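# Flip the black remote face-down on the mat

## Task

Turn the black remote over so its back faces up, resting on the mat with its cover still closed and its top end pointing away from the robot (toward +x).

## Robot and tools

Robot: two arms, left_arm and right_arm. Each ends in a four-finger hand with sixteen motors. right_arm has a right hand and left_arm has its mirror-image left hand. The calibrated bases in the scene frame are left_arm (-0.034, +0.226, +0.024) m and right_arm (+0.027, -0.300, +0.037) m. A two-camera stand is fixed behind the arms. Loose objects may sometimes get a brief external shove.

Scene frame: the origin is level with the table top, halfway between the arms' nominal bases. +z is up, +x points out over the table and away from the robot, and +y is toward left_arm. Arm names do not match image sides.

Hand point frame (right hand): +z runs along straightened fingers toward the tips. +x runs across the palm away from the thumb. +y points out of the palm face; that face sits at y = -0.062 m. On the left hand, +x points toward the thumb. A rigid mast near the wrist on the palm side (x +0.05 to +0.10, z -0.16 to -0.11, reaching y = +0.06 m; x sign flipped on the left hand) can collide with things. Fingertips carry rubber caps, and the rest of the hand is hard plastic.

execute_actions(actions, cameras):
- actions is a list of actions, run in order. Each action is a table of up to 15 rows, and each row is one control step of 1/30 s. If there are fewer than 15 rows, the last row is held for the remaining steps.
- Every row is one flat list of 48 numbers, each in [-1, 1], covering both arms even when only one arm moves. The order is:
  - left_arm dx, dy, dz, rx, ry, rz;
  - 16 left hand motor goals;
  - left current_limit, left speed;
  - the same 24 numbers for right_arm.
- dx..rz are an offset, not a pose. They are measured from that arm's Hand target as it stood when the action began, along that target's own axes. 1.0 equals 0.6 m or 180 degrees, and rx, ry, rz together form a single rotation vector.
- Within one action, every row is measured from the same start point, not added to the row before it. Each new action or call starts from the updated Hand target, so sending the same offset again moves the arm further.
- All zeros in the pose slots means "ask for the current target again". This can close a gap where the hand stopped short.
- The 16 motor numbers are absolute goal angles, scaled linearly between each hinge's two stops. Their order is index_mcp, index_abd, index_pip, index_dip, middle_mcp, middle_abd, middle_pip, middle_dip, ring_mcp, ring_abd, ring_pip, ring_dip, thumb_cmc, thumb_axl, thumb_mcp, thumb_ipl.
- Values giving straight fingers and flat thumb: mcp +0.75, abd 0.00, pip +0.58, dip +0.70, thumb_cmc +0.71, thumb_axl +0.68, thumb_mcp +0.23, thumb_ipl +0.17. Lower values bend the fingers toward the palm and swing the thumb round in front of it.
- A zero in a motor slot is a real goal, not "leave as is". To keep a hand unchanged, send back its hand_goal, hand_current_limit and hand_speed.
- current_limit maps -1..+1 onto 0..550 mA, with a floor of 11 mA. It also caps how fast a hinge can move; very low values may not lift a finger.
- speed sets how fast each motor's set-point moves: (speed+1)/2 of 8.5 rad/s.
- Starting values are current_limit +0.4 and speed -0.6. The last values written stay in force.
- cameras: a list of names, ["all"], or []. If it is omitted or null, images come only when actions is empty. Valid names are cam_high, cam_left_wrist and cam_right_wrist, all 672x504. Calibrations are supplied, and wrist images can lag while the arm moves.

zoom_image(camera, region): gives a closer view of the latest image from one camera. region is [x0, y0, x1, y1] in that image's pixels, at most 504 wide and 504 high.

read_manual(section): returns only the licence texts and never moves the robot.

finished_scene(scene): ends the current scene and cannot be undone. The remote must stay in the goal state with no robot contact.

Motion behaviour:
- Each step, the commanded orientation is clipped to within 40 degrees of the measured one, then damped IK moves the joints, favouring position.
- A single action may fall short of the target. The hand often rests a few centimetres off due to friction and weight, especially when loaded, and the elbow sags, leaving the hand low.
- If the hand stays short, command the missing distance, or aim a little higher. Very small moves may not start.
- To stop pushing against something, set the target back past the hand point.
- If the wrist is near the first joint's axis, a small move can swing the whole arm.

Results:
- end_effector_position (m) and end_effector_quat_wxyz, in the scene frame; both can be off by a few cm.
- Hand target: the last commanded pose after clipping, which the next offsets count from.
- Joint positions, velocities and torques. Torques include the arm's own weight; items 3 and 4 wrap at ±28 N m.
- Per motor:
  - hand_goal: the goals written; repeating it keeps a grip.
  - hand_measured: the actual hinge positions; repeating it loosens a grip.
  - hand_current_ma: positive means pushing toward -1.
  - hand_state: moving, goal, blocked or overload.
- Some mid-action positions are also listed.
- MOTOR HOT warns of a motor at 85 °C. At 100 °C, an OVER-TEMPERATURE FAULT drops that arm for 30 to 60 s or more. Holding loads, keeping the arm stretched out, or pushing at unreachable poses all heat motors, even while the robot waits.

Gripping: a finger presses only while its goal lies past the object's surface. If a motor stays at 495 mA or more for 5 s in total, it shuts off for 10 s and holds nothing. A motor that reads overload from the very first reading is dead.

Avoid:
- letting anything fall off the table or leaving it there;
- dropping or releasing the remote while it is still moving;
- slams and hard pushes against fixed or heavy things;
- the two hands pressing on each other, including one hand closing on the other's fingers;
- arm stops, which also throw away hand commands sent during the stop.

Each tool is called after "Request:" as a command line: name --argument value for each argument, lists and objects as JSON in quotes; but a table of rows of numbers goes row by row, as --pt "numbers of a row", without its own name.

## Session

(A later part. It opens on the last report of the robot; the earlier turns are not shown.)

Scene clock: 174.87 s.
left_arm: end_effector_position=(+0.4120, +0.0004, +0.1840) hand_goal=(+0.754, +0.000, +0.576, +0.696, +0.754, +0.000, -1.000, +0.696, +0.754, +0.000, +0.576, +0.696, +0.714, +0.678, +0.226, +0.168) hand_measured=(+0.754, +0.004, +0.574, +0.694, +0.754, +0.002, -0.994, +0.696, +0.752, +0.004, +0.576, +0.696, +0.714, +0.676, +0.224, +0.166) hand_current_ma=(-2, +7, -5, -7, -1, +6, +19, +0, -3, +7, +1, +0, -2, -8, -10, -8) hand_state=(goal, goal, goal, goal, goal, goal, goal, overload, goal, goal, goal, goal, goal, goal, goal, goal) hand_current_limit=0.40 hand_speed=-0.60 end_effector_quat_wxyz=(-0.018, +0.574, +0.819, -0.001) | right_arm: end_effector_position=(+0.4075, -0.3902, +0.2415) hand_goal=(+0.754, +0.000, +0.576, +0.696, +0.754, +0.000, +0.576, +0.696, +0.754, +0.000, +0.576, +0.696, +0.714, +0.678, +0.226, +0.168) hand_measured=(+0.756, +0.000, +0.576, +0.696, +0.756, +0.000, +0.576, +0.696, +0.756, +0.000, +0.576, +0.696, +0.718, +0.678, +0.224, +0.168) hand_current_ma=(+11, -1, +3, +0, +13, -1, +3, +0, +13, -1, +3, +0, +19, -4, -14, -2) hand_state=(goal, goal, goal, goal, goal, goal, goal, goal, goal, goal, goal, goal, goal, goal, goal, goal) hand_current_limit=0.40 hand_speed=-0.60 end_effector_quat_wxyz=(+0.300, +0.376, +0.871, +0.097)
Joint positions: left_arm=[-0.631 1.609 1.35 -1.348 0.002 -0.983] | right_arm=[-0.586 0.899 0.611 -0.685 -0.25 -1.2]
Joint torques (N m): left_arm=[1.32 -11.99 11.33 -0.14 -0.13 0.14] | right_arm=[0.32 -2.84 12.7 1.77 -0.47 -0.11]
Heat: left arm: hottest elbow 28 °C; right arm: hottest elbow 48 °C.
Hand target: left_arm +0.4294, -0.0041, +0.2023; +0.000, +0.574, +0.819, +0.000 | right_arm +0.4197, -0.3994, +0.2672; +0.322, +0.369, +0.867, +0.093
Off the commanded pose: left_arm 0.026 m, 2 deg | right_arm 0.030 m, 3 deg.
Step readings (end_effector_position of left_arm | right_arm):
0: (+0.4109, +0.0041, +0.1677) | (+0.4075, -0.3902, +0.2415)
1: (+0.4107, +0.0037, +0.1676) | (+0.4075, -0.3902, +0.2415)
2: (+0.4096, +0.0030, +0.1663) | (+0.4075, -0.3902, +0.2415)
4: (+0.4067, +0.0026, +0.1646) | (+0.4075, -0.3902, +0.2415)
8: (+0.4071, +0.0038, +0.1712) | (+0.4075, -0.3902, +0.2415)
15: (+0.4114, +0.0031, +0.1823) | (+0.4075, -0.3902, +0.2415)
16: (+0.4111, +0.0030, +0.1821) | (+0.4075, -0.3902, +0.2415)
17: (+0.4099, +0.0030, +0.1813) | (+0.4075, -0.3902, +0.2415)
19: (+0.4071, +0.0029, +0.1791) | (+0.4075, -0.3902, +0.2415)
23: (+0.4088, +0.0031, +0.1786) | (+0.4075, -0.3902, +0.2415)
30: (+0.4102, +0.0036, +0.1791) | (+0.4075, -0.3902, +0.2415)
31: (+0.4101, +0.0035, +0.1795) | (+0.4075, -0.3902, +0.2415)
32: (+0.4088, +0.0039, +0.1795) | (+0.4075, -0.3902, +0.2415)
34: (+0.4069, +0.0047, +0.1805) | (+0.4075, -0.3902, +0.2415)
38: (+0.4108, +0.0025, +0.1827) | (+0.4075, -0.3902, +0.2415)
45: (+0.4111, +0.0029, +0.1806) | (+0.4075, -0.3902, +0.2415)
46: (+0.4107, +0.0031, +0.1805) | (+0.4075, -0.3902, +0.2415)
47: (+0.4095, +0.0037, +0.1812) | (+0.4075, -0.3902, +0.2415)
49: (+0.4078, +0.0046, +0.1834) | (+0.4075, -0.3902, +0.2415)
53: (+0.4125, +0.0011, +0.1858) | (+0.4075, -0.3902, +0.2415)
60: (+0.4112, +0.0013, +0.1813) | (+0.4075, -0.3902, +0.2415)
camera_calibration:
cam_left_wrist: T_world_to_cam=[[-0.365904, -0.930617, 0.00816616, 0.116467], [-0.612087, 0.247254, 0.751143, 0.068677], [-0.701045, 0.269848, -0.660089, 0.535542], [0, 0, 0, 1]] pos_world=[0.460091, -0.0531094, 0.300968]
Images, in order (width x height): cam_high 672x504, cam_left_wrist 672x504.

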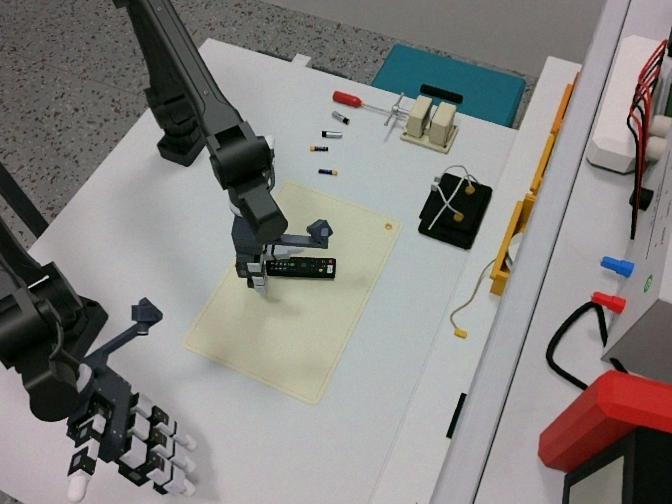

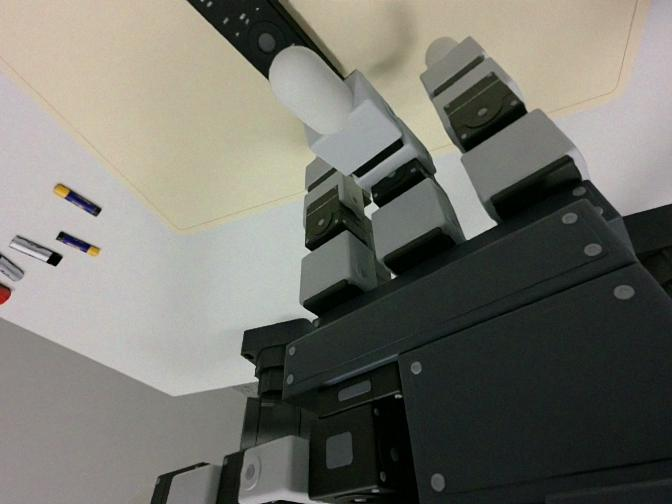

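Request:
execute_actions --actions '[[[0.0188,0.0445,0,0,0,0,0.754,0,0.576,0.696,0.754,0,-1,0.696,0.754,0,0.576,0.696,0.714,0.678,0.226,0.168,0.4,-0.6,0,0,0,0,0,0,0.754,0,0.576,0.696,0.754,0,0.576,0.696,0.754,0,0.576,0.696,0.714,0.678,0.226,0.168,0.4,-0.6]],[[0.0188,0.0445,0,0,0,0,0.754,0,0.576,0.696,0.754,0,-1,0.696,0.754,0,0.576,0.696,0.714,0.678,0.226,0.168,0.4,-0.6,0,0,0,0,0,0,0.754,0,0.576,0.696,0.754,0,0.576,0.696,0.754,0,0.576,0.696,0.714,0.678,0.226,0.168,0.4,-0.6]],[[0.0188,0.0445,0,0,0,0,0.754,0,0.576,0.696,0.754,0,-1,0.696,0.754,0,0.576,0.696,0.714,0.678,0.226,0.168,0.4,-0.6,0,0,0,0,0,0,0.754,0,0.576,0.696,0.754,0,0.576,0.696,0.754,0,0.576,0.696,0.714,0.678,0.226,0.168,0.4,-0.6]],[[0.0188,0.0445,0,0,0,0,0.754,0,0.576,0.696,0.754,0,-1,0.696,0.754,0,0.576,0.696,0.714,0.678,0.226,0.168,0.4,-0.6,0,0,0,0,0,0,0.754,0,0.576,0.696,0.754,0,0.576,0.696,0.754,0,0.576,0.696,0.714,0.678,0.226,0.168,0.4,-0.6]]]' --cameras '["cam_high","cam_left_wrist"]'

Request:
zoom_image --camera "cam_high" --region '[220, 180, 400, 315]'

Scene clock: 178.30 s.
left_arm: end_effector_position=(+0.4977, +0.0800, +0.1843) hand_goal=(+0.754, +0.000, +0.576, +0.696, +0.754, +0.000, -1.000, +0.696, +0.754, +0.000, +0.576, +0.696, +0.714, +0.678, +0.226, +0.168) hand_measured=(+0.754, +0.002, +0.574, +0.694, +0.754, +0.002, -0.994, +0.696, +0.752, +0.002, +0.576, +0.696, +0.714, +0.676, +0.224, +0.166) hand_current_ma=(-2, +6, -5, -7, +0, +6, +19, +0, -3, +6, +1, +0, -2, -8, -11, -8) hand_state=(goal, goal, goal, goal, goal, goal, goal, overload, goal, goal, goal, goal, goal, goal, goal, goal) hand_current_limit=0.40 hand_speed=-0.60 end_effector_quat_wxyz=(-0.018, +0.570, +0.821, -0.003) | right_arm: end_effector_position=(+0.4075, -0.3902, +0.2415) hand_goal=(+0.754, +0.000, +0.576, +0.696, +0.754, +0.000, +0.576, +0.696, +0.754, +0.000, +0.576, +0.696, +0.714, +0.678, +0.226, +0.168) hand_measured=(+0.756, +0.000, +0.576, +0.696, +0.756, +0.000, +0.576, +0.696, +0.756, +0.000, +0.576, +0.696, +0.718, +0.678, +0.224, +0.168) hand_current_ma=(+11, -1, +3, +0, +13, -1, +3, +0, +13, -1, +3, +0, +19, -4, -14, -2) hand_state=(goal, goal, goal, goal, goal, goal, goal, goal, goal, goal, goal, goal, goal, goal, goal, goal) hand_current_limit=0.40 hand_speed=-0.60 end_effector_quat_wxyz=(+0.300, +0.376, +0.871, +0.097)
Joint positions: left_arm=[-0.401 1.699 1.465 -1.374 -0.001 -0.761] | right_arm=[-0.586 0.899 0.611 -0.685 -0.25 -1.2]
Joint torques (N m): left_arm=[0.5 -13.39 11.49 -0.23 -0.01 0.18] | right_arm=[0.67 -2.37 12.63 1.81 -0.45 -0.11]
Heat: left arm: hottest elbow 29 °C; right arm: hottest elbow 48 °C.
Hand target: left_arm +0.5143, +0.0749, +0.2023; +0.000, +0.574, +0.819, +0.000 | right_arm +0.4197, -0.3994, +0.2672; +0.322, +0.369, +0.867, +0.093
Off the commanded pose: left_arm 0.025 m, 2 deg | right_arm 0.030 m, 3 deg.
Step readings (end_effector_position of left_arm | right_arm):
0: (+0.4121, +0.0004, +0.1840) | (+0.4075, -0.3902, +0.2415)
1: (+0.4122, +0.0005, +0.1840) | (+0.4075, -0.3902, +0.2415)
2: (+0.4128, +0.0010, +0.1840) | (+0.4075, -0.3902, +0.2415)
4: (+0.4164, +0.0044, +0.1844) | (+0.4075, -0.3902, +0.2415)
8: (+0.4285, +0.0180, +0.1854) | (+0.4075, -0.3902, +0.2415)
15: (+0.4349, +0.0248, +0.1848) | (+0.4075, -0.3902, +0.2415)
16: (+0.4350, +0.0247, +0.1848) | (+0.4075, -0.3902, +0.2415)
17: (+0.4358, +0.0253, +0.1848) | (+0.4075, -0.3902, +0.2415)
19: (+0.4390, +0.0265, +0.1850) | (+0.4075, -0.3902, +0.2415)
23: (+0.4495, +0.0356, +0.1853) | (+0.4075, -0.3902, +0.2415)
30: (+0.4553, +0.0427, +0.1844) | (+0.4075, -0.3902, +0.2415)
31: (+0.4554, +0.0425, +0.1844) | (+0.4075, -0.3902, +0.2415)
32: (+0.4563, +0.0434, +0.1845) | (+0.4075, -0.3902, +0.2415)
34: (+0.4597, +0.0446, +0.1849) | (+0.4075, -0.3902, +0.2415)
38: (+0.4709, +0.0540, +0.1855) | (+0.4075, -0.3902, +0.2415)
45: (+0.4763, +0.0617, +0.1842) | (+0.4075, -0.3902, +0.2415)
46: (+0.4763, +0.0616, +0.1840) | (+0.4075, -0.3902, +0.2415)
47: (+0.4772, +0.0623, +0.1841) | (+0.4075, -0.3902, +0.2415)
49: (+0.4808, +0.0634, +0.1846) | (+0.4075, -0.3902, +0.2415)
53: (+0.4922, +0.0723, +0.1855) | (+0.4075, -0.3902, +0.2415)
60: (+0.4972, +0.0804, +0.1838) | (+0.4075, -0.3902, +0.2415)
camera_calibration:
cam_left_wrist: T_world_to_cam=[[-0.357984, -0.933631, 0.0134831, 0.217227], [-0.612274, 0.245619, 0.751526, 0.101365], [-0.70496, 0.260779, -0.659565, 0.576867], [0, 0, 0, 1]] pos_world=[0.546495, 0.0274778, 0.301374]
Images, in order (width x height): cam_high 672x504, cam_left_wrist 672x504.

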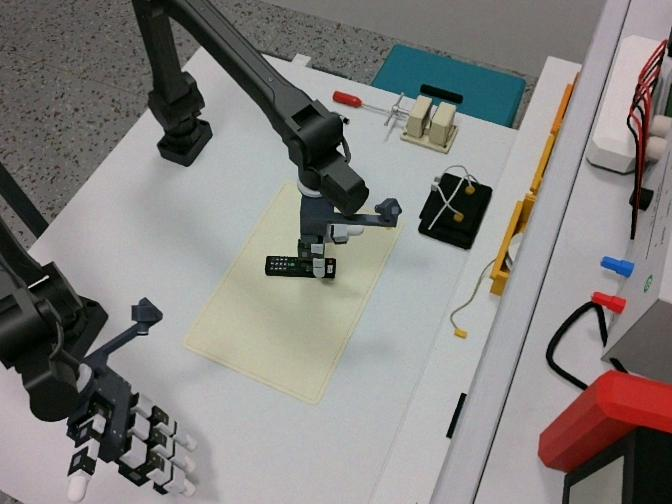

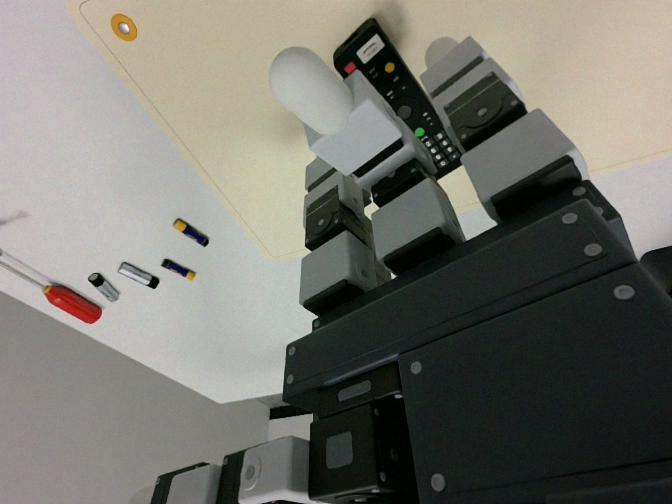

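Scaled by 2.800.

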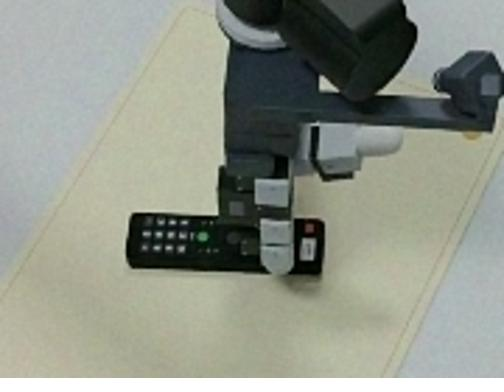

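Request:
execute_actions --actions '[[[0,0,0.04,0,0,0,0.754,0,0.576,0.696,0.754,0,-1,0.696,0.754,0,0.576,0.696,0.714,0.678,0.226,0.168,0.4,-0.6,0,0,0,0,0,0,0.754,0,0.576,0.696,0.754,0,0.576,0.696,0.754,0,0.576,0.696,0.714,0.678,0.226,0.168,0.4,-0.6]],[[0,0.003,0.04,0,0,0,0.754,0,0.576,0.696,0.754,0,-1,0.696,0.754,0,0.576,0.696,0.714,0.678,0.226,0.168,0.4,-0.6,0,0,0,0,0,0,0.754,0,0.576,0.696,0.754,0,0.576,0.696,0.754,0,0.576,0.696,0.714,0.678,0.226,0.168,0.4,-0.6]]]' --cameras '["cam_high","cam_left_wrist"]'

Request:
zoom_image --camera "cam_high" --region '[240, 210, 370, 307]'

Request:
zoom_image --camera "cam_left_wrist" --region '[270, 0, 520, 188]'

Scene clock: 180.83 s.
left_arm: end_effector_position=(+0.5085, +0.0753, +0.1507) hand_goal=(+0.754, +0.000, +0.576, +0.696, +0.754, +0.000, -1.000, +0.696, +0.754, +0.000, +0.576, +0.696, +0.714, +0.678, +0.226, +0.168) hand_measured=(+0.754, +0.002, +0.574, +0.694, +0.754, +0.002, -0.994, +0.696, +0.752, +0.002, +0.576, +0.696, +0.714, +0.676, +0.224, +0.166) hand_current_ma=(-2, +6, -5, -7, +0, +6, +19, +0, -3, +6, +1, +0, -2, -8, -11, -8) hand_state=(goal, goal, goal, goal, goal, goal, goal, overload, goal, goal, goal, goal, goal, goal, goal, goal) hand_current_limit=0.40 hand_speed=-0.60 end_effector_quat_wxyz=(-0.010, +0.572, +0.820, -0.002) | right_arm: end_effector_position=(+0.4075, -0.3902, +0.2415) hand_goal=(+0.754, +0.000, +0.576, +0.696, +0.754, +0.000, +0.576, +0.696, +0.754, +0.000, +0.576, +0.696, +0.714, +0.678, +0.226, +0.168) hand_measured=(+0.756, +0.000, +0.576, +0.696, +0.756, +0.000, +0.576, +0.696, +0.756, +0.000, +0.576, +0.696, +0.718, +0.678, +0.224, +0.168) hand_current_ma=(+11, -1, +3, +0, +13, -1, +3, +0, +13, -1, +3, +0, +19, -4, -14, -2) hand_state=(goal, goal, goal, goal, goal, goal, goal, goal, goal, goal, goal, goal, goal, goal, goal, goal) hand_current_limit=0.40 hand_speed=-0.60 end_effector_quat_wxyz=(+0.300, +0.376, +0.871, +0.097)
Joint positions: left_arm=[-0.401 1.742 1.43 -1.279 -0.001 -0.758] | right_arm=[-0.586 0.899 0.611 -0.685 -0.25 -1.2]
Joint torques (N m): left_arm=[0.85 -14.21 7.97 0.68 -0.02 0.12] | right_arm=[0.79 -2.32 12.67 1.72 -0.46 -0.13]
Heat: left arm: hottest elbow 30 °C; right arm: hottest elbow 48 °C.
Hand target: left_arm +0.5161, +0.0755, +0.1544; +0.000, +0.574, +0.819, +0.000 | right_arm +0.4197, -0.3994, +0.2672; +0.322, +0.369, +0.867, +0.093
Off the commanded pose: left_arm 0.008 m, 1 deg | right_arm 0.030 m, 3 deg.
Step readings (end_effector_position of left_arm | right_arm):
0: (+0.4977, +0.0800, +0.1843) | (+0.4075, -0.3902, +0.2415)
1: (+0.4977, +0.0800, +0.1843) | (+0.4075, -0.3902, +0.2415)
2: (+0.4978, +0.0799, +0.1841) | (+0.4075, -0.3902, +0.2415)
4: (+0.4995, +0.0792, +0.1832) | (+0.4075, -0.3902, +0.2415)
8: (+0.5044, +0.0771, +0.1796) | (+0.4075, -0.3902, +0.2415)
15: (+0.5063, +0.0763, +0.1754) | (+0.4075, -0.3902, +0.2415)
16: (+0.5065, +0.0762, +0.1755) | (+0.4075, -0.3902, +0.2415)
17: (+0.5071, +0.0760, +0.1750) | (+0.4075, -0.3902, +0.2415)
19: (+0.5092, +0.0750, +0.1725) | (+0.4075, -0.3902, +0.2415)
23: (+0.5092, +0.0750, +0.1618) | (+0.4075, -0.3902, +0.2415)
30: (+0.5081, +0.0754, +0.1506) | (+0.4075, -0.3902, +0.2415)
camera_calibration:
cam_left_wrist: T_world_to_cam=[[-0.361021, -0.932451, 0.0141097, 0.218423], [-0.622208, 0.252118, 0.741144, 0.140519], [-0.694637, 0.258789, -0.671198, 0.560185], [0, 0, 0, 1]] pos_world=[0.555413, 0.0232711, 0.268769]
Images, in order (width x height): cam_high 672x504, cam_left_wrist 672x504.

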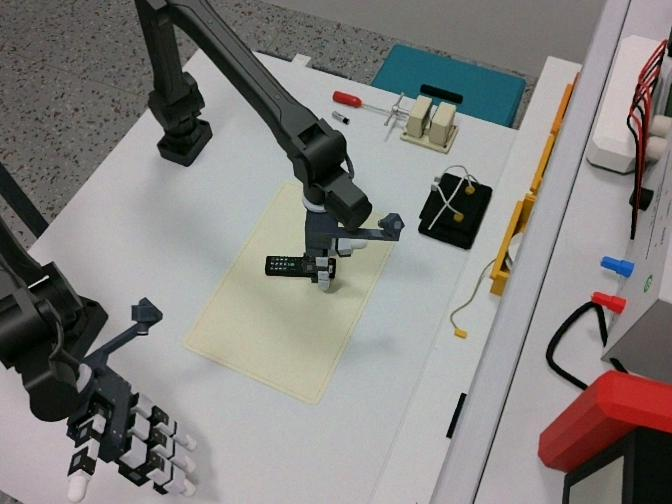

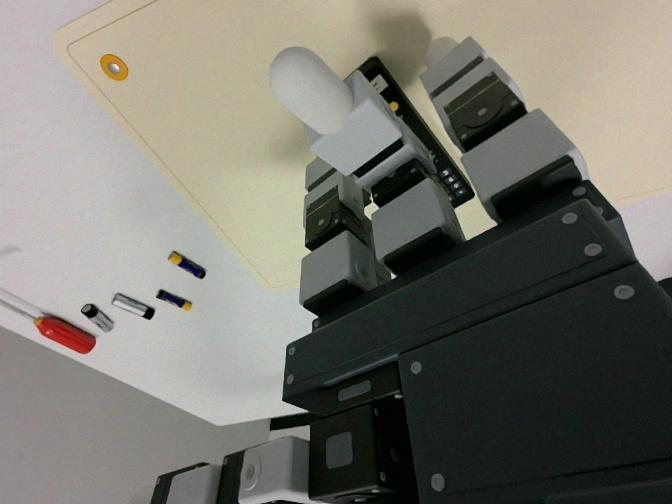

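Scaled by 3.877.

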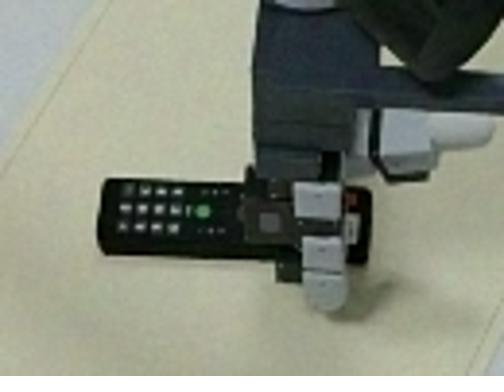

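Scaled by 2.016.

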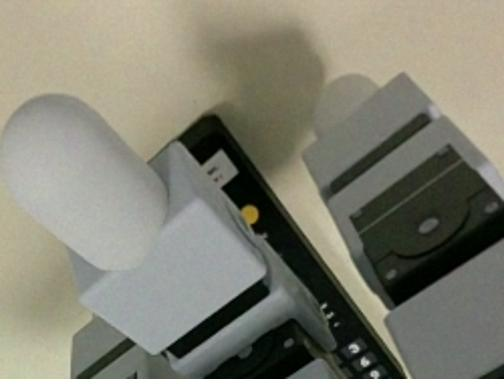

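Request:
execute_actions --actions '[[[0.0076,-0.0088,0.0216,0,0,0,0.754,0,0.576,0.696,0.754,0,-1,0.696,0.754,0,0.576,0.696,0.714,0.678,0.226,0.168,0.4,-0.6,0,0,0,0,0,0,0.754,0,0.576,0.696,0.754,0,0.576,0.696,0.754,0,0.576,0.696,0.714,0.678,0.226,0.168,0.4,-0.6]],[[0.0076,-0.0088,0.01,0,0,0,0.754,0,0.576,0.696,0.754,0,-1,0.696,0.754,0,0.576,0.696,0.714,0.678,0.226,0.168,0.4,-0.6,0,0,0,0,0,0,0.754,0,0.576,0.696,0.754,0,0.576,0.696,0.754,0,0.576,0.696,0.714,0.678,0.226,0.168,0.4,-0.6]]]' --cameras '["cam_high","cam_left_wrist"]'

Request:
zoom_image --camera "cam_high" --region '[240, 210, 370, 307]'

Request:
zoom_image --camera "cam_left_wrist" --region '[270, 0, 520, 188]'

Scene clock: 182.77 s.
left_arm: end_effector_position=(+0.4994, +0.0788, +0.1289) hand_goal=(+0.754, +0.000, +0.576, +0.696, +0.754, +0.000, -1.000, +0.696, +0.754, +0.000, +0.576, +0.696, +0.714, +0.678, +0.226, +0.168) hand_measured=(+0.754, +0.002, +0.574, +0.694, +0.754, +0.002, -0.994, +0.696, +0.750, +0.000, +0.574, +0.696, +0.714, +0.676, +0.222, +0.166) hand_current_ma=(-2, +6, -5, -7, +0, +6, +19, +0, -10, +2, -3, -1, -2, -8, -11, -8) hand_state=(goal, goal, goal, goal, goal, goal, goal, overload, goal, goal, goal, goal, goal, goal, goal, goal) hand_current_limit=0.40 hand_speed=-0.60 end_effector_quat_wxyz=(-0.011, +0.572, +0.820, -0.003) | right_arm: end_effector_position=(+0.4075, -0.3902, +0.2415) hand_goal=(+0.754, +0.000, +0.576, +0.696, +0.754, +0.000, +0.576, +0.696, +0.754, +0.000, +0.576, +0.696, +0.714, +0.678, +0.226, +0.168) hand_measured=(+0.756, +0.000, +0.576, +0.696, +0.756, +0.000, +0.576, +0.696, +0.756, +0.000, +0.576, +0.696, +0.718, +0.678, +0.224, +0.168) hand_current_ma=(+11, -1, +3, +0, +13, -1, +3, +0, +13, -1, +3, +0, +19, -4, -14, -2) hand_state=(goal, goal, goal, goal, goal, goal, goal, goal, goal, goal, goal, goal, goal, goal, goal, goal) hand_current_limit=0.40 hand_speed=-0.60 end_effector_quat_wxyz=(+0.300, +0.376, +0.871, +0.097)
Joint positions: left_arm=[-0.401 1.738 1.365 -1.22 0.001 -0.758] | right_arm=[-0.586 0.899 0.611 -0.685 -0.25 -1.2]
Joint torques (N m): left_arm=[0.62 -15.27 6.83 0.73 -0.07 0.11] | right_arm=[0.97 -3.25 12.62 1.72 -0.47 -0.11]
Heat: left arm: hottest elbow 30 °C; right arm: hottest elbow 48 °C.
Hand target: left_arm +0.5030, +0.0804, +0.1353; +0.000, +0.573, +0.819, +0.000 | right_arm +0.4197, -0.3994, +0.2672; +0.322, +0.369, +0.867, +0.093
Off the commanded pose: left_arm 0.008 m, 1 deg | right_arm 0.030 m, 3 deg.
Step readings (end_effector_position of left_arm | right_arm):
0: (+0.5085, +0.0753, +0.1507) | (+0.4075, -0.3902, +0.2415)
1: (+0.5086, +0.0752, +0.1507) | (+0.4075, -0.3902, +0.2415)
2: (+0.5087, +0.0752, +0.1500) | (+0.4075, -0.3902, +0.2415)
4: (+0.5087, +0.0751, +0.1470) | (+0.4075, -0.3902, +0.2415)
8: (+0.5031, +0.0776, +0.1373) | (+0.4075, -0.3902, +0.2415)
15: (+0.5019, +0.0781, +0.1346) | (+0.4075, -0.3902, +0.2415)
16: (+0.5020, +0.0780, +0.1346) | (+0.4075, -0.3902, +0.2415)
17: (+0.5021, +0.0780, +0.1341) | (+0.4075, -0.3902, +0.2415)
19: (+0.5017, +0.0782, +0.1320) | (+0.4075, -0.3902, +0.2415)
23: (+0.4998, +0.0787, +0.1296) | (+0.4075, -0.3902, +0.2415)
30: (+0.4994, +0.0788, +0.1289) | (+0.4075, -0.3902, +0.2415)
camera_calibration:
cam_left_wrist: T_world_to_cam=[[-0.360948, -0.932455, 0.0156123, 0.21859], [-0.620455, 0.252605, 0.742446, 0.14897], [-0.696242, 0.258298, -0.669723, 0.539009], [0, 0, 0, 1]] pos_world=[0.546609, 0.0269701, 0.246971]
Images, in order (width x height): cam_high 672x504, cam_left_wrist 672x504.

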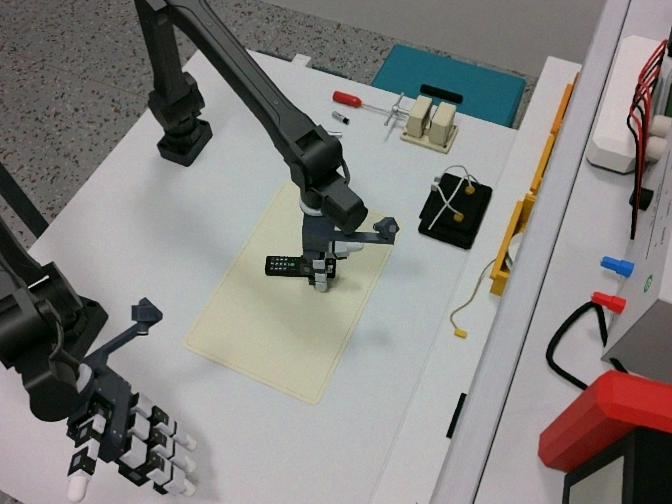

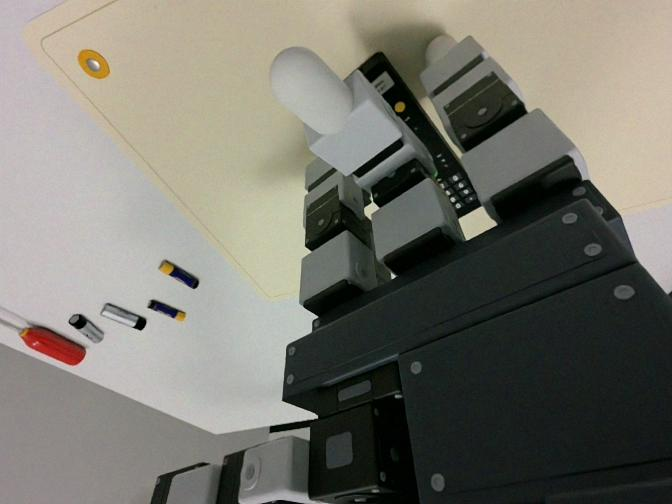

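Scaled by 3.877.

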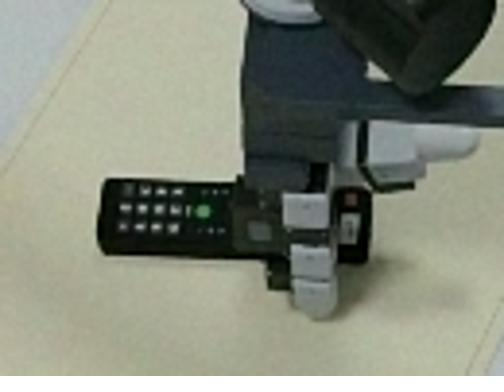

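Scaled by 2.016.

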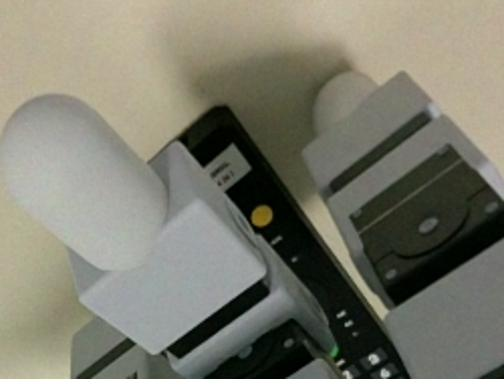

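Request:
execute_actions --actions '[[[0,0,0,0,0,0,0.754,-0.12,0.576,0.696,0.754,0,-1,0.696,0.754,0.12,0.576,0.696,0.714,0.678,0.226,0.168,0.4,-0.8,0,0,0,0,0,0,0.754,0,0.576,0.696,0.754,0,0.576,0.696,0.754,0,0.576,0.696,0.714,0.678,0.226,0.168,0.4,-0.6]],[[0,0,0,0,0,0,0.754,-0.22,0.576,0.696,0.754,0,-1,0.696,0.754,0.22,0.576,0.696,0.714,0.678,0.226,0.168,0.5,-0.9,0,0,0,0,0,0,0.754,0,0.576,0.696,0.754,0,0.576,0.696,0.754,0,0.576,0.696,0.714,0.678,0.226,0.168,0.4,-0.6]],[[0,0,0,0,0,0,0.754,-0.3,0.576,0.696,0.754,0,-1,0.696,0.754,0.3,0.576,0.696,0.714,0.678,0.226,0.168,0.5,-0.9,0,0,0,0,0,0,0.754,0,0.576,0.696,0.754,0,0.576,0.696,0.754,0,0.576,0.696,0.714,0.678,0.226,0.168,0.4,-0.6]]]' --cameras '["cam_high","cam_left_wrist"]'

Request:
zoom_image --camera "cam_high" --region '[240, 210, 370, 307]'

Request:
zoom_image --camera "cam_left_wrist" --region '[270, 0, 520, 188]'

Scene clock: 185.07 s.
left_arm: end_effector_position=(+0.4992, +0.0788, +0.1277) hand_goal=(+0.754, -0.300, +0.576, +0.696, +0.754, +0.000, -1.000, +0.696, +0.754, +0.300, +0.576, +0.696, +0.714, +0.678, +0.226, +0.168) hand_measured=(+0.752, -0.172, +0.574, +0.694, +0.754, +0.002, -0.994, +0.696, +0.752, +0.160, +0.576, +0.696, +0.714, +0.676, +0.222, +0.166) hand_current_ma=(-7, +413, -5, -7, +0, +6, +19, +0, -5, -412, -1, -1, -2, -8, -11, -8) hand_state=(goal, blocked, goal, goal, goal, goal, goal, overload, goal, blocked, goal, goal, goal, goal, goal, goal) hand_current_limit=0.50 hand_speed=-0.90 end_effector_quat_wxyz=(-0.010, +0.572, +0.820, -0.003) | right_arm: end_effector_position=(+0.4075, -0.3902, +0.2415) hand_goal=(+0.754, +0.000, +0.576, +0.696, +0.754, +0.000, +0.576, +0.696, +0.754, +0.000, +0.576, +0.696, +0.714, +0.678, +0.226, +0.168) hand_measured=(+0.756, +0.000, +0.576, +0.696, +0.756, +0.000, +0.576, +0.696, +0.756, +0.000, +0.576, +0.696, +0.718, +0.678, +0.224, +0.168) hand_current_ma=(+11, -1, +3, +0, +13, -1, +3, +0, +13, -1, +3, +0, +19, -4, -14, -2) hand_state=(goal, goal, goal, goal, goal, goal, goal, goal, goal, goal, goal, goal, goal, goal, goal, goal) hand_current_limit=0.40 hand_speed=-0.60 end_effector_quat_wxyz=(+0.300, +0.376, +0.871, +0.097)
Joint positions: left_arm=[-0.401 1.738 1.361 -1.215 0.002 -0.758] | right_arm=[-0.586 0.899 0.611 -0.685 -0.25 -1.2]
Joint torques (N m): left_arm=[0.21 -15.33 7.12 0.47 -0.11 0.13] | right_arm=[1.03 -2.55 12.7 1.72 -0.45 -0.11]
Heat: left arm: hottest elbow 30 °C; right arm: hottest elbow 48 °C.
Hand target: left_arm +0.5030, +0.0804, +0.1353; +0.000, +0.573, +0.819, +0.000 | right_arm +0.4197, -0.3994, +0.2672; +0.322, +0.369, +0.867, +0.093
Off the commanded pose: left_arm 0.009 m, 1 deg | right_arm 0.030 m, 3 deg.
Step readings (end_effector_position of left_arm | right_arm):
0: (+0.4994, +0.0788, +0.1289) | (+0.4075, -0.3902, +0.2415)
1: (+0.4994, +0.0788, +0.1289) | (+0.4075, -0.3902, +0.2415)
2: (+0.4996, +0.0788, +0.1290) | (+0.4075, -0.3902, +0.2415)
4: (+0.5001, +0.0785, +0.1290) | (+0.4075, -0.3902, +0.2415)
8: (+0.4997, +0.0785, +0.1283) | (+0.4075, -0.3902, +0.2415)
15: (+0.4997, +0.0785, +0.1283) | (+0.4075, -0.3902, +0.2415)
16: (+0.4997, +0.0785, +0.1283) | (+0.4075, -0.3902, +0.2415)
17: (+0.4997, +0.0785, +0.1283) | (+0.4075, -0.3902, +0.2415)
19: (+0.4997, +0.0785, +0.1283) | (+0.4075, -0.3902, +0.2415)
23: (+0.4992, +0.0788, +0.1277) | (+0.4075, -0.3902, +0.2415)
30: (+0.4992, +0.0788, +0.1277) | (+0.4075, -0.3902, +0.2415)
31: (+0.4992, +0.0788, +0.1277) | (+0.4075, -0.3902, +0.2415)
32: (+0.4992, +0.0788, +0.1277) | (+0.4075, -0.3902, +0.2415)
34: (+0.4992, +0.0788, +0.1277) | (+0.4075, -0.3902, +0.2415)
38: (+0.4992, +0.0788, +0.1277) | (+0.4075, -0.3902, +0.2415)
45: (+0.4992, +0.0788, +0.1277) | (+0.4075, -0.3902, +0.2415)
camera_calibration:
cam_left_wrist: T_world_to_cam=[[-0.360927, -0.93245, 0.0164117, 0.218384], [-0.62102, 0.253435, 0.74169, 0.150123], [-0.695748, 0.257504, -0.670541, 0.537925], [0, 0, 0, 1]] pos_world=[0.54631, 0.0270684, 0.245772]
Images, in order (width x height): cam_high 672x504, cam_left_wrist 672x504.

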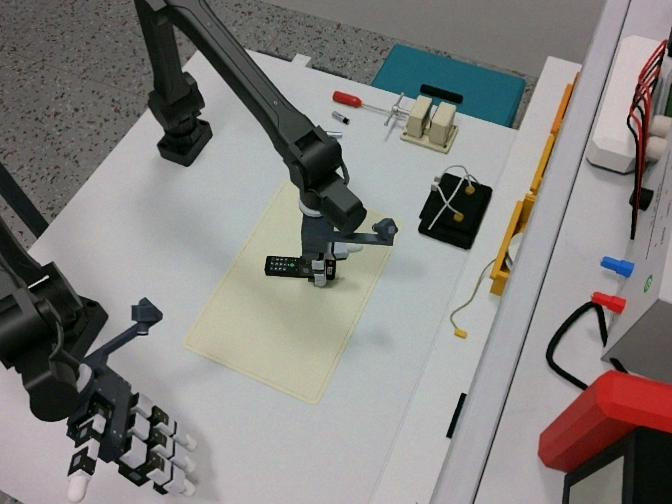

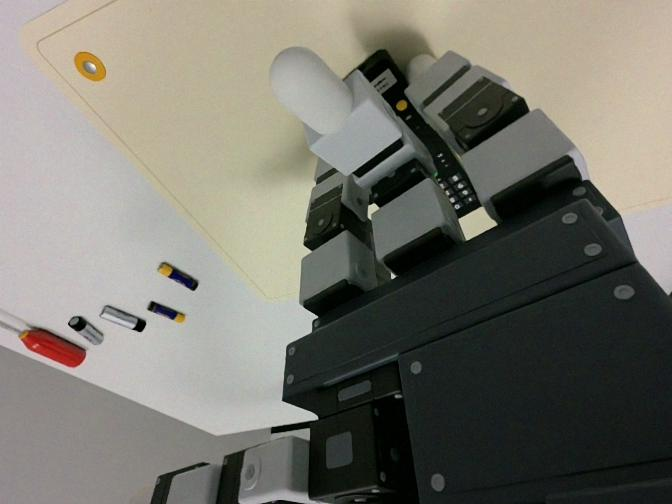

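Scaled by 3.877.

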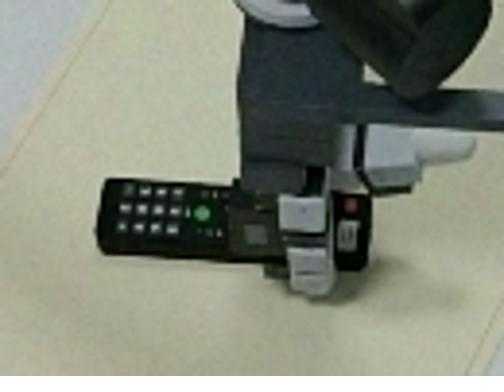

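Scaled by 2.016.

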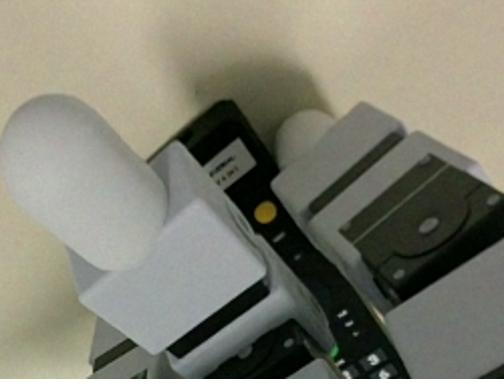

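Request:
execute_actions --actions '[[[0,-0.0053,-0.036,0,0,0,0.754,-0.3,0.576,0.696,0.754,0,-1,0.696,0.754,0.3,0.576,0.696,0.714,0.678,0.226,0.168,0.5,-0.9,0,0,0,0,0,0,0.754,0,0.576,0.696,0.754,0,0.576,0.696,0.754,0,0.576,0.696,0.714,0.678,0.226,0.168,0.4,-0.6]],[[0,-0.0102,-0.034,0,0,0,0.754,-0.3,0.576,0.696,0.754,0,-1,0.696,0.754,0.3,0.576,0.696,0.714,0.678,0.226,0.168,0.5,-0.9,0,0,0,0,0,0,0.754,0,0.576,0.696,0.754,0,0.576,0.696,0.754,0,0.576,0.696,0.714,0.678,0.226,0.168,0.4,-0.6]]]' --cameras '["cam_high","cam_left_wrist"]'

Request:
zoom_image --camera "cam_high" --region '[240, 210, 370, 307]'

Request:
zoom_image --camera "cam_left_wrist" --region '[270, 0, 520, 188]'

Scene clock: 187.17 s.
left_arm: end_effector_position=(+0.4817, +0.0863, +0.1473) hand_goal=(+0.754, -0.300, +0.576, +0.696, +0.754, +0.000, -1.000, +0.696, +0.754, +0.300, +0.576, +0.696, +0.714, +0.678, +0.226, +0.168) hand_measured=(+0.758, -0.174, +0.578, +0.696, +0.754, +0.002, -0.994, +0.696, +0.742, +0.160, +0.572, +0.694, +0.714, +0.676, +0.222, +0.166) hand_current_ma=(+11, +413, +4, -1, +0, +6, +19, +0, -43, -412, -14, -4, -2, -8, -11, -8) hand_state=(goal, blocked, goal, goal, goal, goal, goal, overload, goal, blocked, goal, goal, goal, goal, goal, goal) hand_current_limit=0.50 hand_speed=-0.90 end_effector_quat_wxyz=(-0.028, +0.572, +0.820, -0.007) | right_arm: end_effector_position=(+0.4075, -0.3902, +0.2415) hand_goal=(+0.754, +0.000, +0.576, +0.696, +0.754, +0.000, +0.576, +0.696, +0.754, +0.000, +0.576, +0.696, +0.714, +0.678, +0.226, +0.168) hand_measured=(+0.756, +0.000, +0.576, +0.696, +0.756, +0.000, +0.576, +0.696, +0.756, +0.000, +0.576, +0.696, +0.718, +0.678, +0.224, +0.168) hand_current_ma=(+11, -1, +3, +0, +13, -1, +3, +0, +13, -1, +3, +0, +19, -4, -14, -2) hand_state=(goal, goal, goal, goal, goal, goal, goal, goal, goal, goal, goal, goal, goal, goal, goal, goal) hand_current_limit=0.40 hand_speed=-0.60 end_effector_quat_wxyz=(+0.300, +0.376, +0.871, +0.097)
Joint positions: left_arm=[-0.401 1.695 1.361 -1.295 0.002 -0.758] | right_arm=[-0.586 0.899 0.611 -0.685 -0.25 -1.2]
Joint torques (N m): left_arm=[-0.32 -15.91 10.66 -0.28 -0.06 -0.01] | right_arm=[1.03 -2.61 12.67 1.62 -0.46 -0.11]
Heat: left arm: hottest elbow 30 °C; right arm: hottest elbow 48 °C.
Hand target: left_arm +0.4942, +0.0773, +0.1774; +0.000, +0.573, +0.819, +0.000 | right_arm +0.4197, -0.3994, +0.2672; +0.322, +0.369, +0.867, +0.093
Off the commanded pose: left_arm 0.034 m, 3 deg | right_arm 0.030 m, 3 deg.
Step readings (end_effector_position of left_arm | right_arm):
0: (+0.4992, +0.0788, +0.1277) | (+0.4075, -0.3902, +0.2415)
1: (+0.4992, +0.0788, +0.1277) | (+0.4075, -0.3902, +0.2415)
2: (+0.4992, +0.0788, +0.1279) | (+0.4075, -0.3902, +0.2415)
4: (+0.4978, +0.0794, +0.1280) | (+0.4075, -0.3902, +0.2415)
8: (+0.4937, +0.0812, +0.1284) | (+0.4075, -0.3902, +0.2415)
15: (+0.4921, +0.0818, +0.1315) | (+0.4075, -0.3902, +0.2415)
16: (+0.4921, +0.0818, +0.1317) | (+0.4075, -0.3902, +0.2415)
17: (+0.4910, +0.0823, +0.1319) | (+0.4075, -0.3902, +0.2415)
19: (+0.4883, +0.0835, +0.1335) | (+0.4075, -0.3902, +0.2415)
23: (+0.4836, +0.0855, +0.1410) | (+0.4075, -0.3902, +0.2415)
30: (+0.4817, +0.0863, +0.1473) | (+0.4075, -0.3902, +0.2415)
camera_calibration:
cam_left_wrist: T_world_to_cam=[[-0.360427, -0.932664, 0.0152134, 0.218659], [-0.596179, 0.242875, 0.765233, 0.108331], [-0.7174, 0.26674, -0.643573, 0.54261], [0, 0, 0, 1]] pos_world=[0.532663, 0.0328884, 0.262984]
Images, in order (width x height): cam_high 672x504, cam_left_wrist 672x504.

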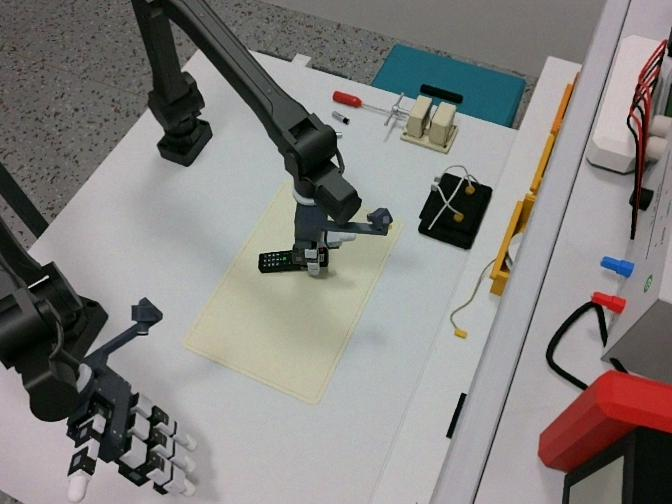

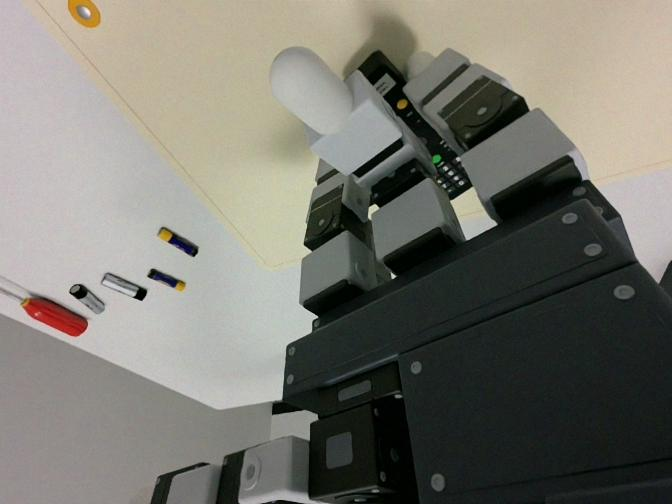

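Scaled by 3.877.

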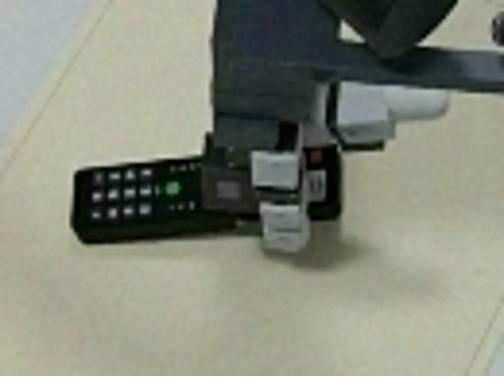

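Scaled by 2.016.

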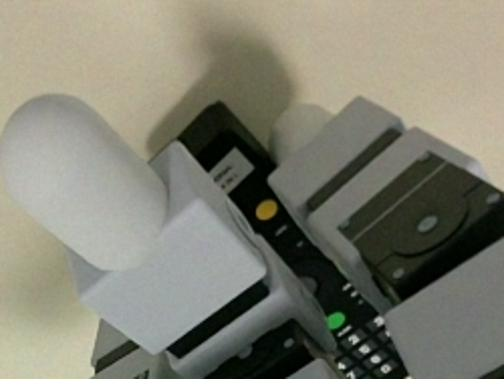

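Request:
execute_actions --actions '[[[0,-0.012,-0.03,0,0,0,0.754,-0.3,0.576,0.696,0.754,0,-1,0.696,0.754,0.3,0.576,0.696,0.714,0.678,0.226,0.168,0.5,-0.9,0,0,0,0,0,0,0.754,0,0.576,0.696,0.754,0,0.576,0.696,0.754,0,0.576,0.696,0.714,0.678,0.226,0.168,0.4,-0.6]],[[0,-0.016,-0.026,0,0,0,0.754,-0.3,0.576,0.696,0.754,0,-1,0.696,0.754,0.3,0.576,0.696,0.714,0.678,0.226,0.168,0.5,-0.9,0,0,0,0,0,0,0.754,0,0.576,0.696,0.754,0,0.576,0.696,0.754,0,0.576,0.696,0.714,0.678,0.226,0.168,0.4,-0.6]]]' --cameras '["cam_high","cam_left_wrist"]'

Request:
zoom_image --camera "cam_high" --region '[240, 210, 370, 307]'

Request:
zoom_image --camera "cam_left_wrist" --region '[270, 0, 520, 188]'

Scene clock: 188.93 s.
left_arm: end_effector_position=(+0.4653, +0.0827, +0.1775) hand_goal=(+0.754, -0.300, +0.576, +0.696, +0.754, +0.000, -1.000, +0.696, +0.754, +0.300, +0.576, +0.696, +0.714, +0.678, +0.226, +0.168) hand_measured=(+0.756, -0.174, +0.578, +0.696, +0.754, +0.002, -0.994, +0.696, +0.742, +0.160, +0.570, +0.694, +0.714, +0.676, +0.222, +0.166) hand_current_ma=(+7, +413, +8, +1, +0, +6, +19, +0, -40, -412, -18, -7, -2, -8, -11, -8) hand_state=(goal, blocked, goal, goal, goal, goal, goal, overload, goal, blocked, goal, goal, goal, goal, goal, goal) hand_current_limit=0.50 hand_speed=-0.90 end_effector_quat_wxyz=(-0.032, +0.573, +0.819, -0.007) | right_arm: end_effector_position=(+0.4075, -0.3902, +0.2415) hand_goal=(+0.754, +0.000, +0.576, +0.696, +0.754, +0.000, +0.576, +0.696, +0.754, +0.000, +0.576, +0.696, +0.714, +0.678, +0.226, +0.168) hand_measured=(+0.756, +0.000, +0.576, +0.696, +0.756, +0.000, +0.576, +0.696, +0.756, +0.000, +0.576, +0.696, +0.718, +0.678, +0.224, +0.168) hand_current_ma=(+11, -1, +3, +0, +13, -1, +3, +0, +13, -1, +3, +0, +19, -4, -14, -2) hand_state=(goal, goal, goal, goal, goal, goal, goal, goal, goal, goal, goal, goal, goal, goal, goal, goal) hand_current_limit=0.40 hand_speed=-0.60 end_effector_quat_wxyz=(+0.300, +0.376, +0.871, +0.097)
Joint positions: left_arm=[-0.421 1.642 1.377 -1.372 0.002 -0.774] | right_arm=[-0.586 0.899 0.611 -0.685 -0.25 -1.2]
Joint torques (N m): left_arm=[-0.67 -14.56 11.43 -0.32 -0.05 -0.11] | right_arm=[0.5 -2.14 12.63 1.72 -0.46 -0.09]
Heat: left arm: hottest elbow 30 °C; right arm: hottest elbow 48 °C.
Hand target: left_arm +0.4784, +0.0714, +0.2109; +0.000, +0.574, +0.819, +0.000 | right_arm +0.4197, -0.3994, +0.2672; +0.322, +0.369, +0.867, +0.093
Off the commanded pose: left_arm 0.038 m, 4 deg | right_arm 0.030 m, 3 deg.
Step readings (end_effector_position of left_arm | right_arm):
0: (+0.4817, +0.0863, +0.1473) | (+0.4075, -0.3902, +0.2415)
1: (+0.4816, +0.0863, +0.1473) | (+0.4075, -0.3902, +0.2415)
2: (+0.4807, +0.0867, +0.1471) | (+0.4075, -0.3902, +0.2415)
4: (+0.4783, +0.0871, +0.1480) | (+0.4075, -0.3902, +0.2415)
8: (+0.4739, +0.0873, +0.1530) | (+0.4075, -0.3902, +0.2415)
15: (+0.4732, +0.0870, +0.1605) | (+0.4075, -0.3902, +0.2415)
16: (+0.4733, +0.0870, +0.1608) | (+0.4075, -0.3902, +0.2415)
17: (+0.4725, +0.0869, +0.1609) | (+0.4075, -0.3902, +0.2415)
19: (+0.4702, +0.0870, +0.1620) | (+0.4075, -0.3902, +0.2415)
23: (+0.4665, +0.0850, +0.1689) | (+0.4075, -0.3902, +0.2415)
30: (+0.4655, +0.0829, +0.1775) | (+0.4075, -0.3902, +0.2415)
camera_calibration:
cam_left_wrist: T_world_to_cam=[[-0.364587, -0.931068, 0.013761, 0.211073], [-0.589261, 0.242135, 0.770806, 0.0721662], [-0.721005, 0.272917, -0.636921, 0.551272], [0, 0, 0, 1]] pos_world=[0.516949, 0.0285982, 0.292586]
Images, in order (width x height): cam_high 672x504, cam_left_wrist 672x504.

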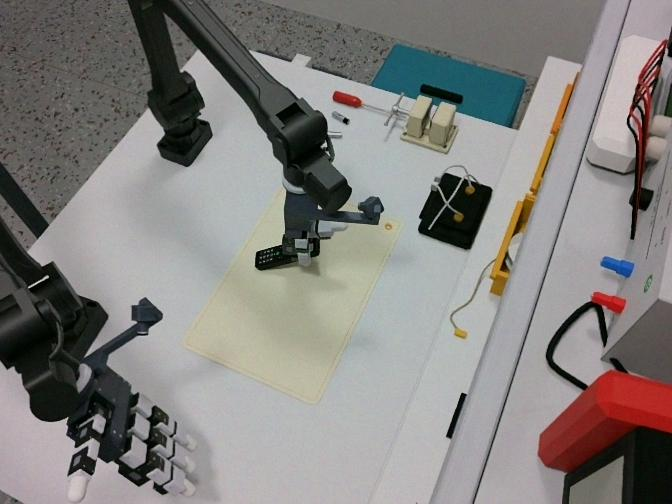

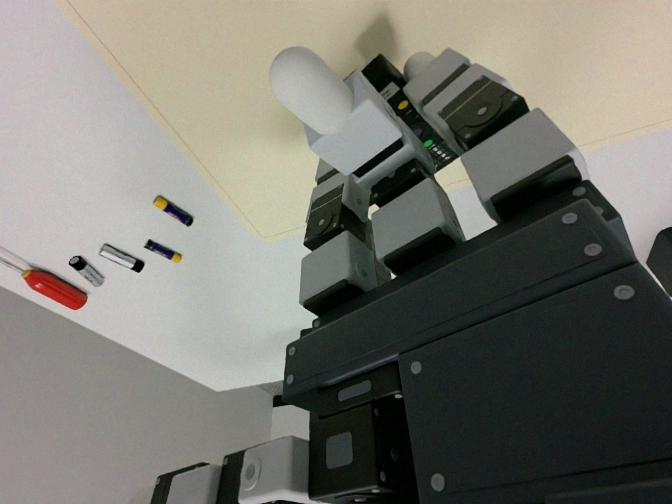

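Scaled by 3.877.

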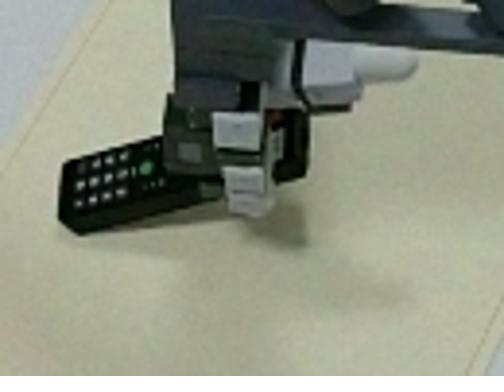

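Scaled by 2.016.

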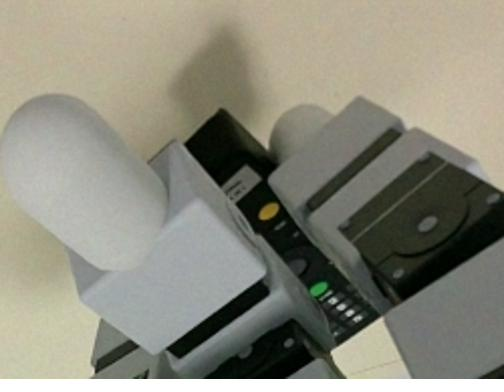

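Request:
execute_actions --actions '[[[0,-0.0192,-0.026,0,0,0,0.754,-0.3,0.576,0.696,0.754,0,-1,0.696,0.754,0.3,0.576,0.696,0.714,0.678,0.226,0.168,0.5,-0.9,0,0,0,0,0,0,0.754,0,0.576,0.696,0.754,0,0.576,0.696,0.754,0,0.576,0.696,0.714,0.678,0.226,0.168,0.4,-0.6]],[[0,-0.023,-0.0227,0,0,0,0.754,-0.3,0.576,0.696,0.754,0,-1,0.696,0.754,0.3,0.576,0.696,0.714,0.678,0.226,0.168,0.5,-0.9,0,0,0,0,0,0,0.754,0,0.576,0.696,0.754,0,0.576,0.696,0.754,0,0.576,0.696,0.714,0.678,0.226,0.168,0.4,-0.6]],[[0,-0.0263,-0.0188,0,0,0,0.754,-0.3,0.576,0.696,0.754,0,-1,0.696,0.754,0.3,0.576,0.696,0.714,0.678,0.226,0.168,0.5,-0.9,0,0,0,0,0,0,0.754,0,0.576,0.696,0.754,0,0.576,0.696,0.754,0,0.576,0.696,0.714,0.678,0.226,0.168,0.4,-0.6]]]' --cameras '["cam_high","cam_left_wrist"]'

Request:
zoom_image --camera "cam_high" --region '[240, 210, 370, 307]'

Request:
zoom_image --camera "cam_left_wrist" --region '[270, 0, 520, 188]'

Scene clock: 191.37 s.
left_arm: end_effector_position=(+0.4308, +0.0669, +0.2188) hand_goal=(+0.754, -0.300, +0.576, +0.696, +0.754, +0.000, -1.000, +0.696, +0.754, +0.300, +0.576, +0.696, +0.714, +0.678, +0.226, +0.168) hand_measured=(+0.756, -0.174, +0.578, +0.696, +0.754, +0.002, -0.994, +0.696, +0.742, +0.160, +0.570, +0.692, +0.714, +0.676, +0.222, +0.166) hand_current_ma=(+4, +412, +4, +1, +0, +6, +19, +0, -42, -412, -18, -12, -2, -8, -11, -8) hand_state=(goal, blocked, goal, goal, goal, goal, goal, overload, goal, blocked, goal, goal, goal, goal, goal, goal) hand_current_limit=0.50 hand_speed=-0.90 end_effector_quat_wxyz=(-0.032, +0.574, +0.818, -0.005) | right_arm: end_effector_position=(+0.4075, -0.3902, +0.2415) hand_goal=(+0.754, +0.000, +0.576, +0.696, +0.754, +0.000, +0.576, +0.696, +0.754, +0.000, +0.576, +0.696, +0.714, +0.678, +0.226, +0.168) hand_measured=(+0.756, +0.000, +0.576, +0.696, +0.756, +0.000, +0.576, +0.696, +0.756, +0.000, +0.576, +0.696, +0.718, +0.678, +0.224, +0.168) hand_current_ma=(+11, -1, +3, +0, +13, -1, +3, +0, +13, -1, +3, +0, +19, -4, -14, -2) hand_state=(goal, goal, goal, goal, goal, goal, goal, goal, goal, goal, goal, goal, goal, goal, goal, goal) hand_current_limit=0.40 hand_speed=-0.60 end_effector_quat_wxyz=(+0.300, +0.376, +0.871, +0.097)
Joint positions: left_arm=[-0.486 1.557 1.384 -1.462 0.002 -0.837] | right_arm=[-0.586 0.899 0.611 -0.685 -0.25 -1.2]
Joint torques (N m): left_arm=[-0.67 -13.16 11.52 -0.28 -0.07 -0.11] | right_arm=[0.79 -2.61 12.59 1.63 -0.48 -0.12]
Heat: left arm: hottest elbow 30 °C; right arm: hottest elbow 48 °C.
Hand target: left_arm +0.4398, +0.0573, +0.2513; +0.000, +0.574, +0.819, +0.000 | right_arm +0.4197, -0.3994, +0.2672; +0.322, +0.369, +0.867, +0.093
Off the commanded pose: left_arm 0.035 m, 4 deg | right_arm 0.030 m, 3 deg.
Step readings (end_effector_position of left_arm | right_arm):
0: (+0.4653, +0.0828, +0.1775) | (+0.4075, -0.3902, +0.2415)
1: (+0.4652, +0.0828, +0.1775) | (+0.4075, -0.3902, +0.2415)
2: (+0.4643, +0.0826, +0.1776) | (+0.4075, -0.3902, +0.2415)
4: (+0.4617, +0.0821, +0.1784) | (+0.4075, -0.3902, +0.2415)
8: (+0.4574, +0.0809, +0.1847) | (+0.4075, -0.3902, +0.2415)
15: (+0.4555, +0.0787, +0.1927) | (+0.4075, -0.3902, +0.2415)
16: (+0.4552, +0.0784, +0.1927) | (+0.4075, -0.3902, +0.2415)
17: (+0.4545, +0.0782, +0.1928) | (+0.4075, -0.3902, +0.2415)
19: (+0.4517, +0.0776, +0.1939) | (+0.4075, -0.3902, +0.2415)
23: (+0.4469, +0.0754, +0.2002) | (+0.4075, -0.3902, +0.2415)
30: (+0.4430, +0.0734, +0.2064) | (+0.4075, -0.3902, +0.2415)
31: (+0.4430, +0.0735, +0.2064) | (+0.4075, -0.3902, +0.2415)
32: (+0.4422, +0.0731, +0.2066) | (+0.4075, -0.3902, +0.2415)
34: (+0.4397, +0.0723, +0.2077) | (+0.4075, -0.3902, +0.2415)
38: (+0.4348, +0.0689, +0.2134) | (+0.4075, -0.3902, +0.2415)
45: (+0.4310, +0.0667, +0.2188) | (+0.4075, -0.3902, +0.2415)
camera_calibration:
cam_left_wrist: T_world_to_cam=[[-0.365819, -0.930635, 0.0097583, 0.1845], [-0.591044, 0.240405, 0.769983, 0.024814], [-0.718918, 0.275907, -0.63799, 0.556102], [0, 0, 0, 1]] pos_world=[0.481952, 0.0123037, 0.333881]
Images, in order (width x height): cam_high 672x504, cam_left_wrist 672x504.

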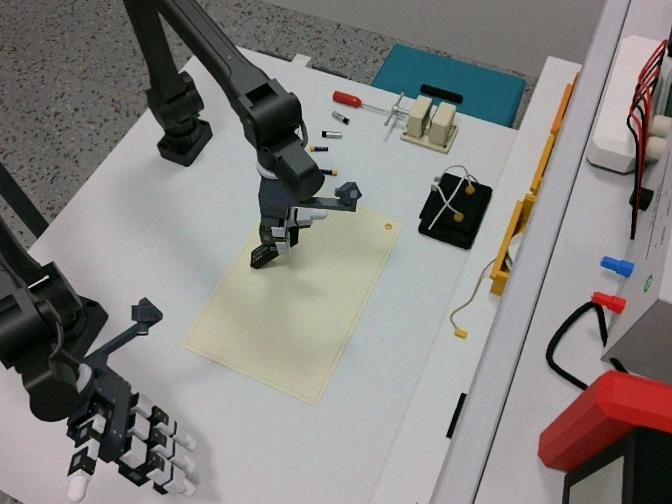

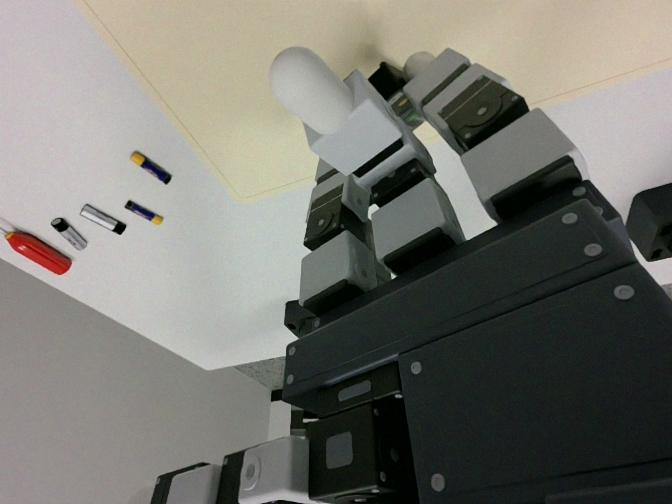

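Scaled by 3.877.

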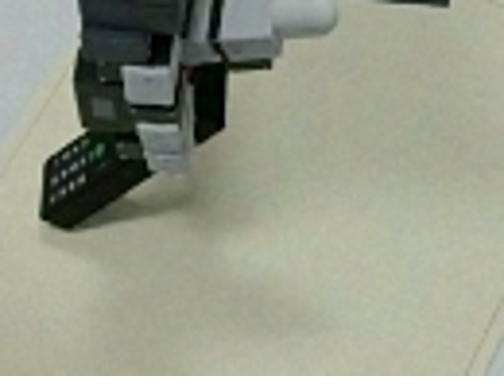

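Scaled by 2.016.

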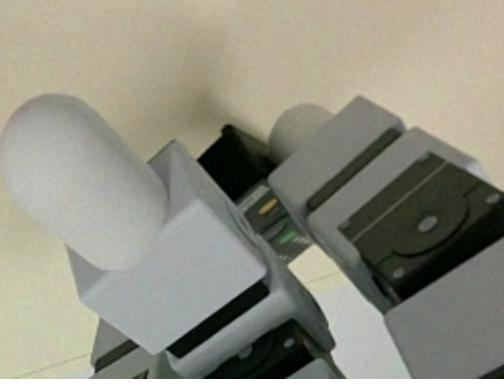

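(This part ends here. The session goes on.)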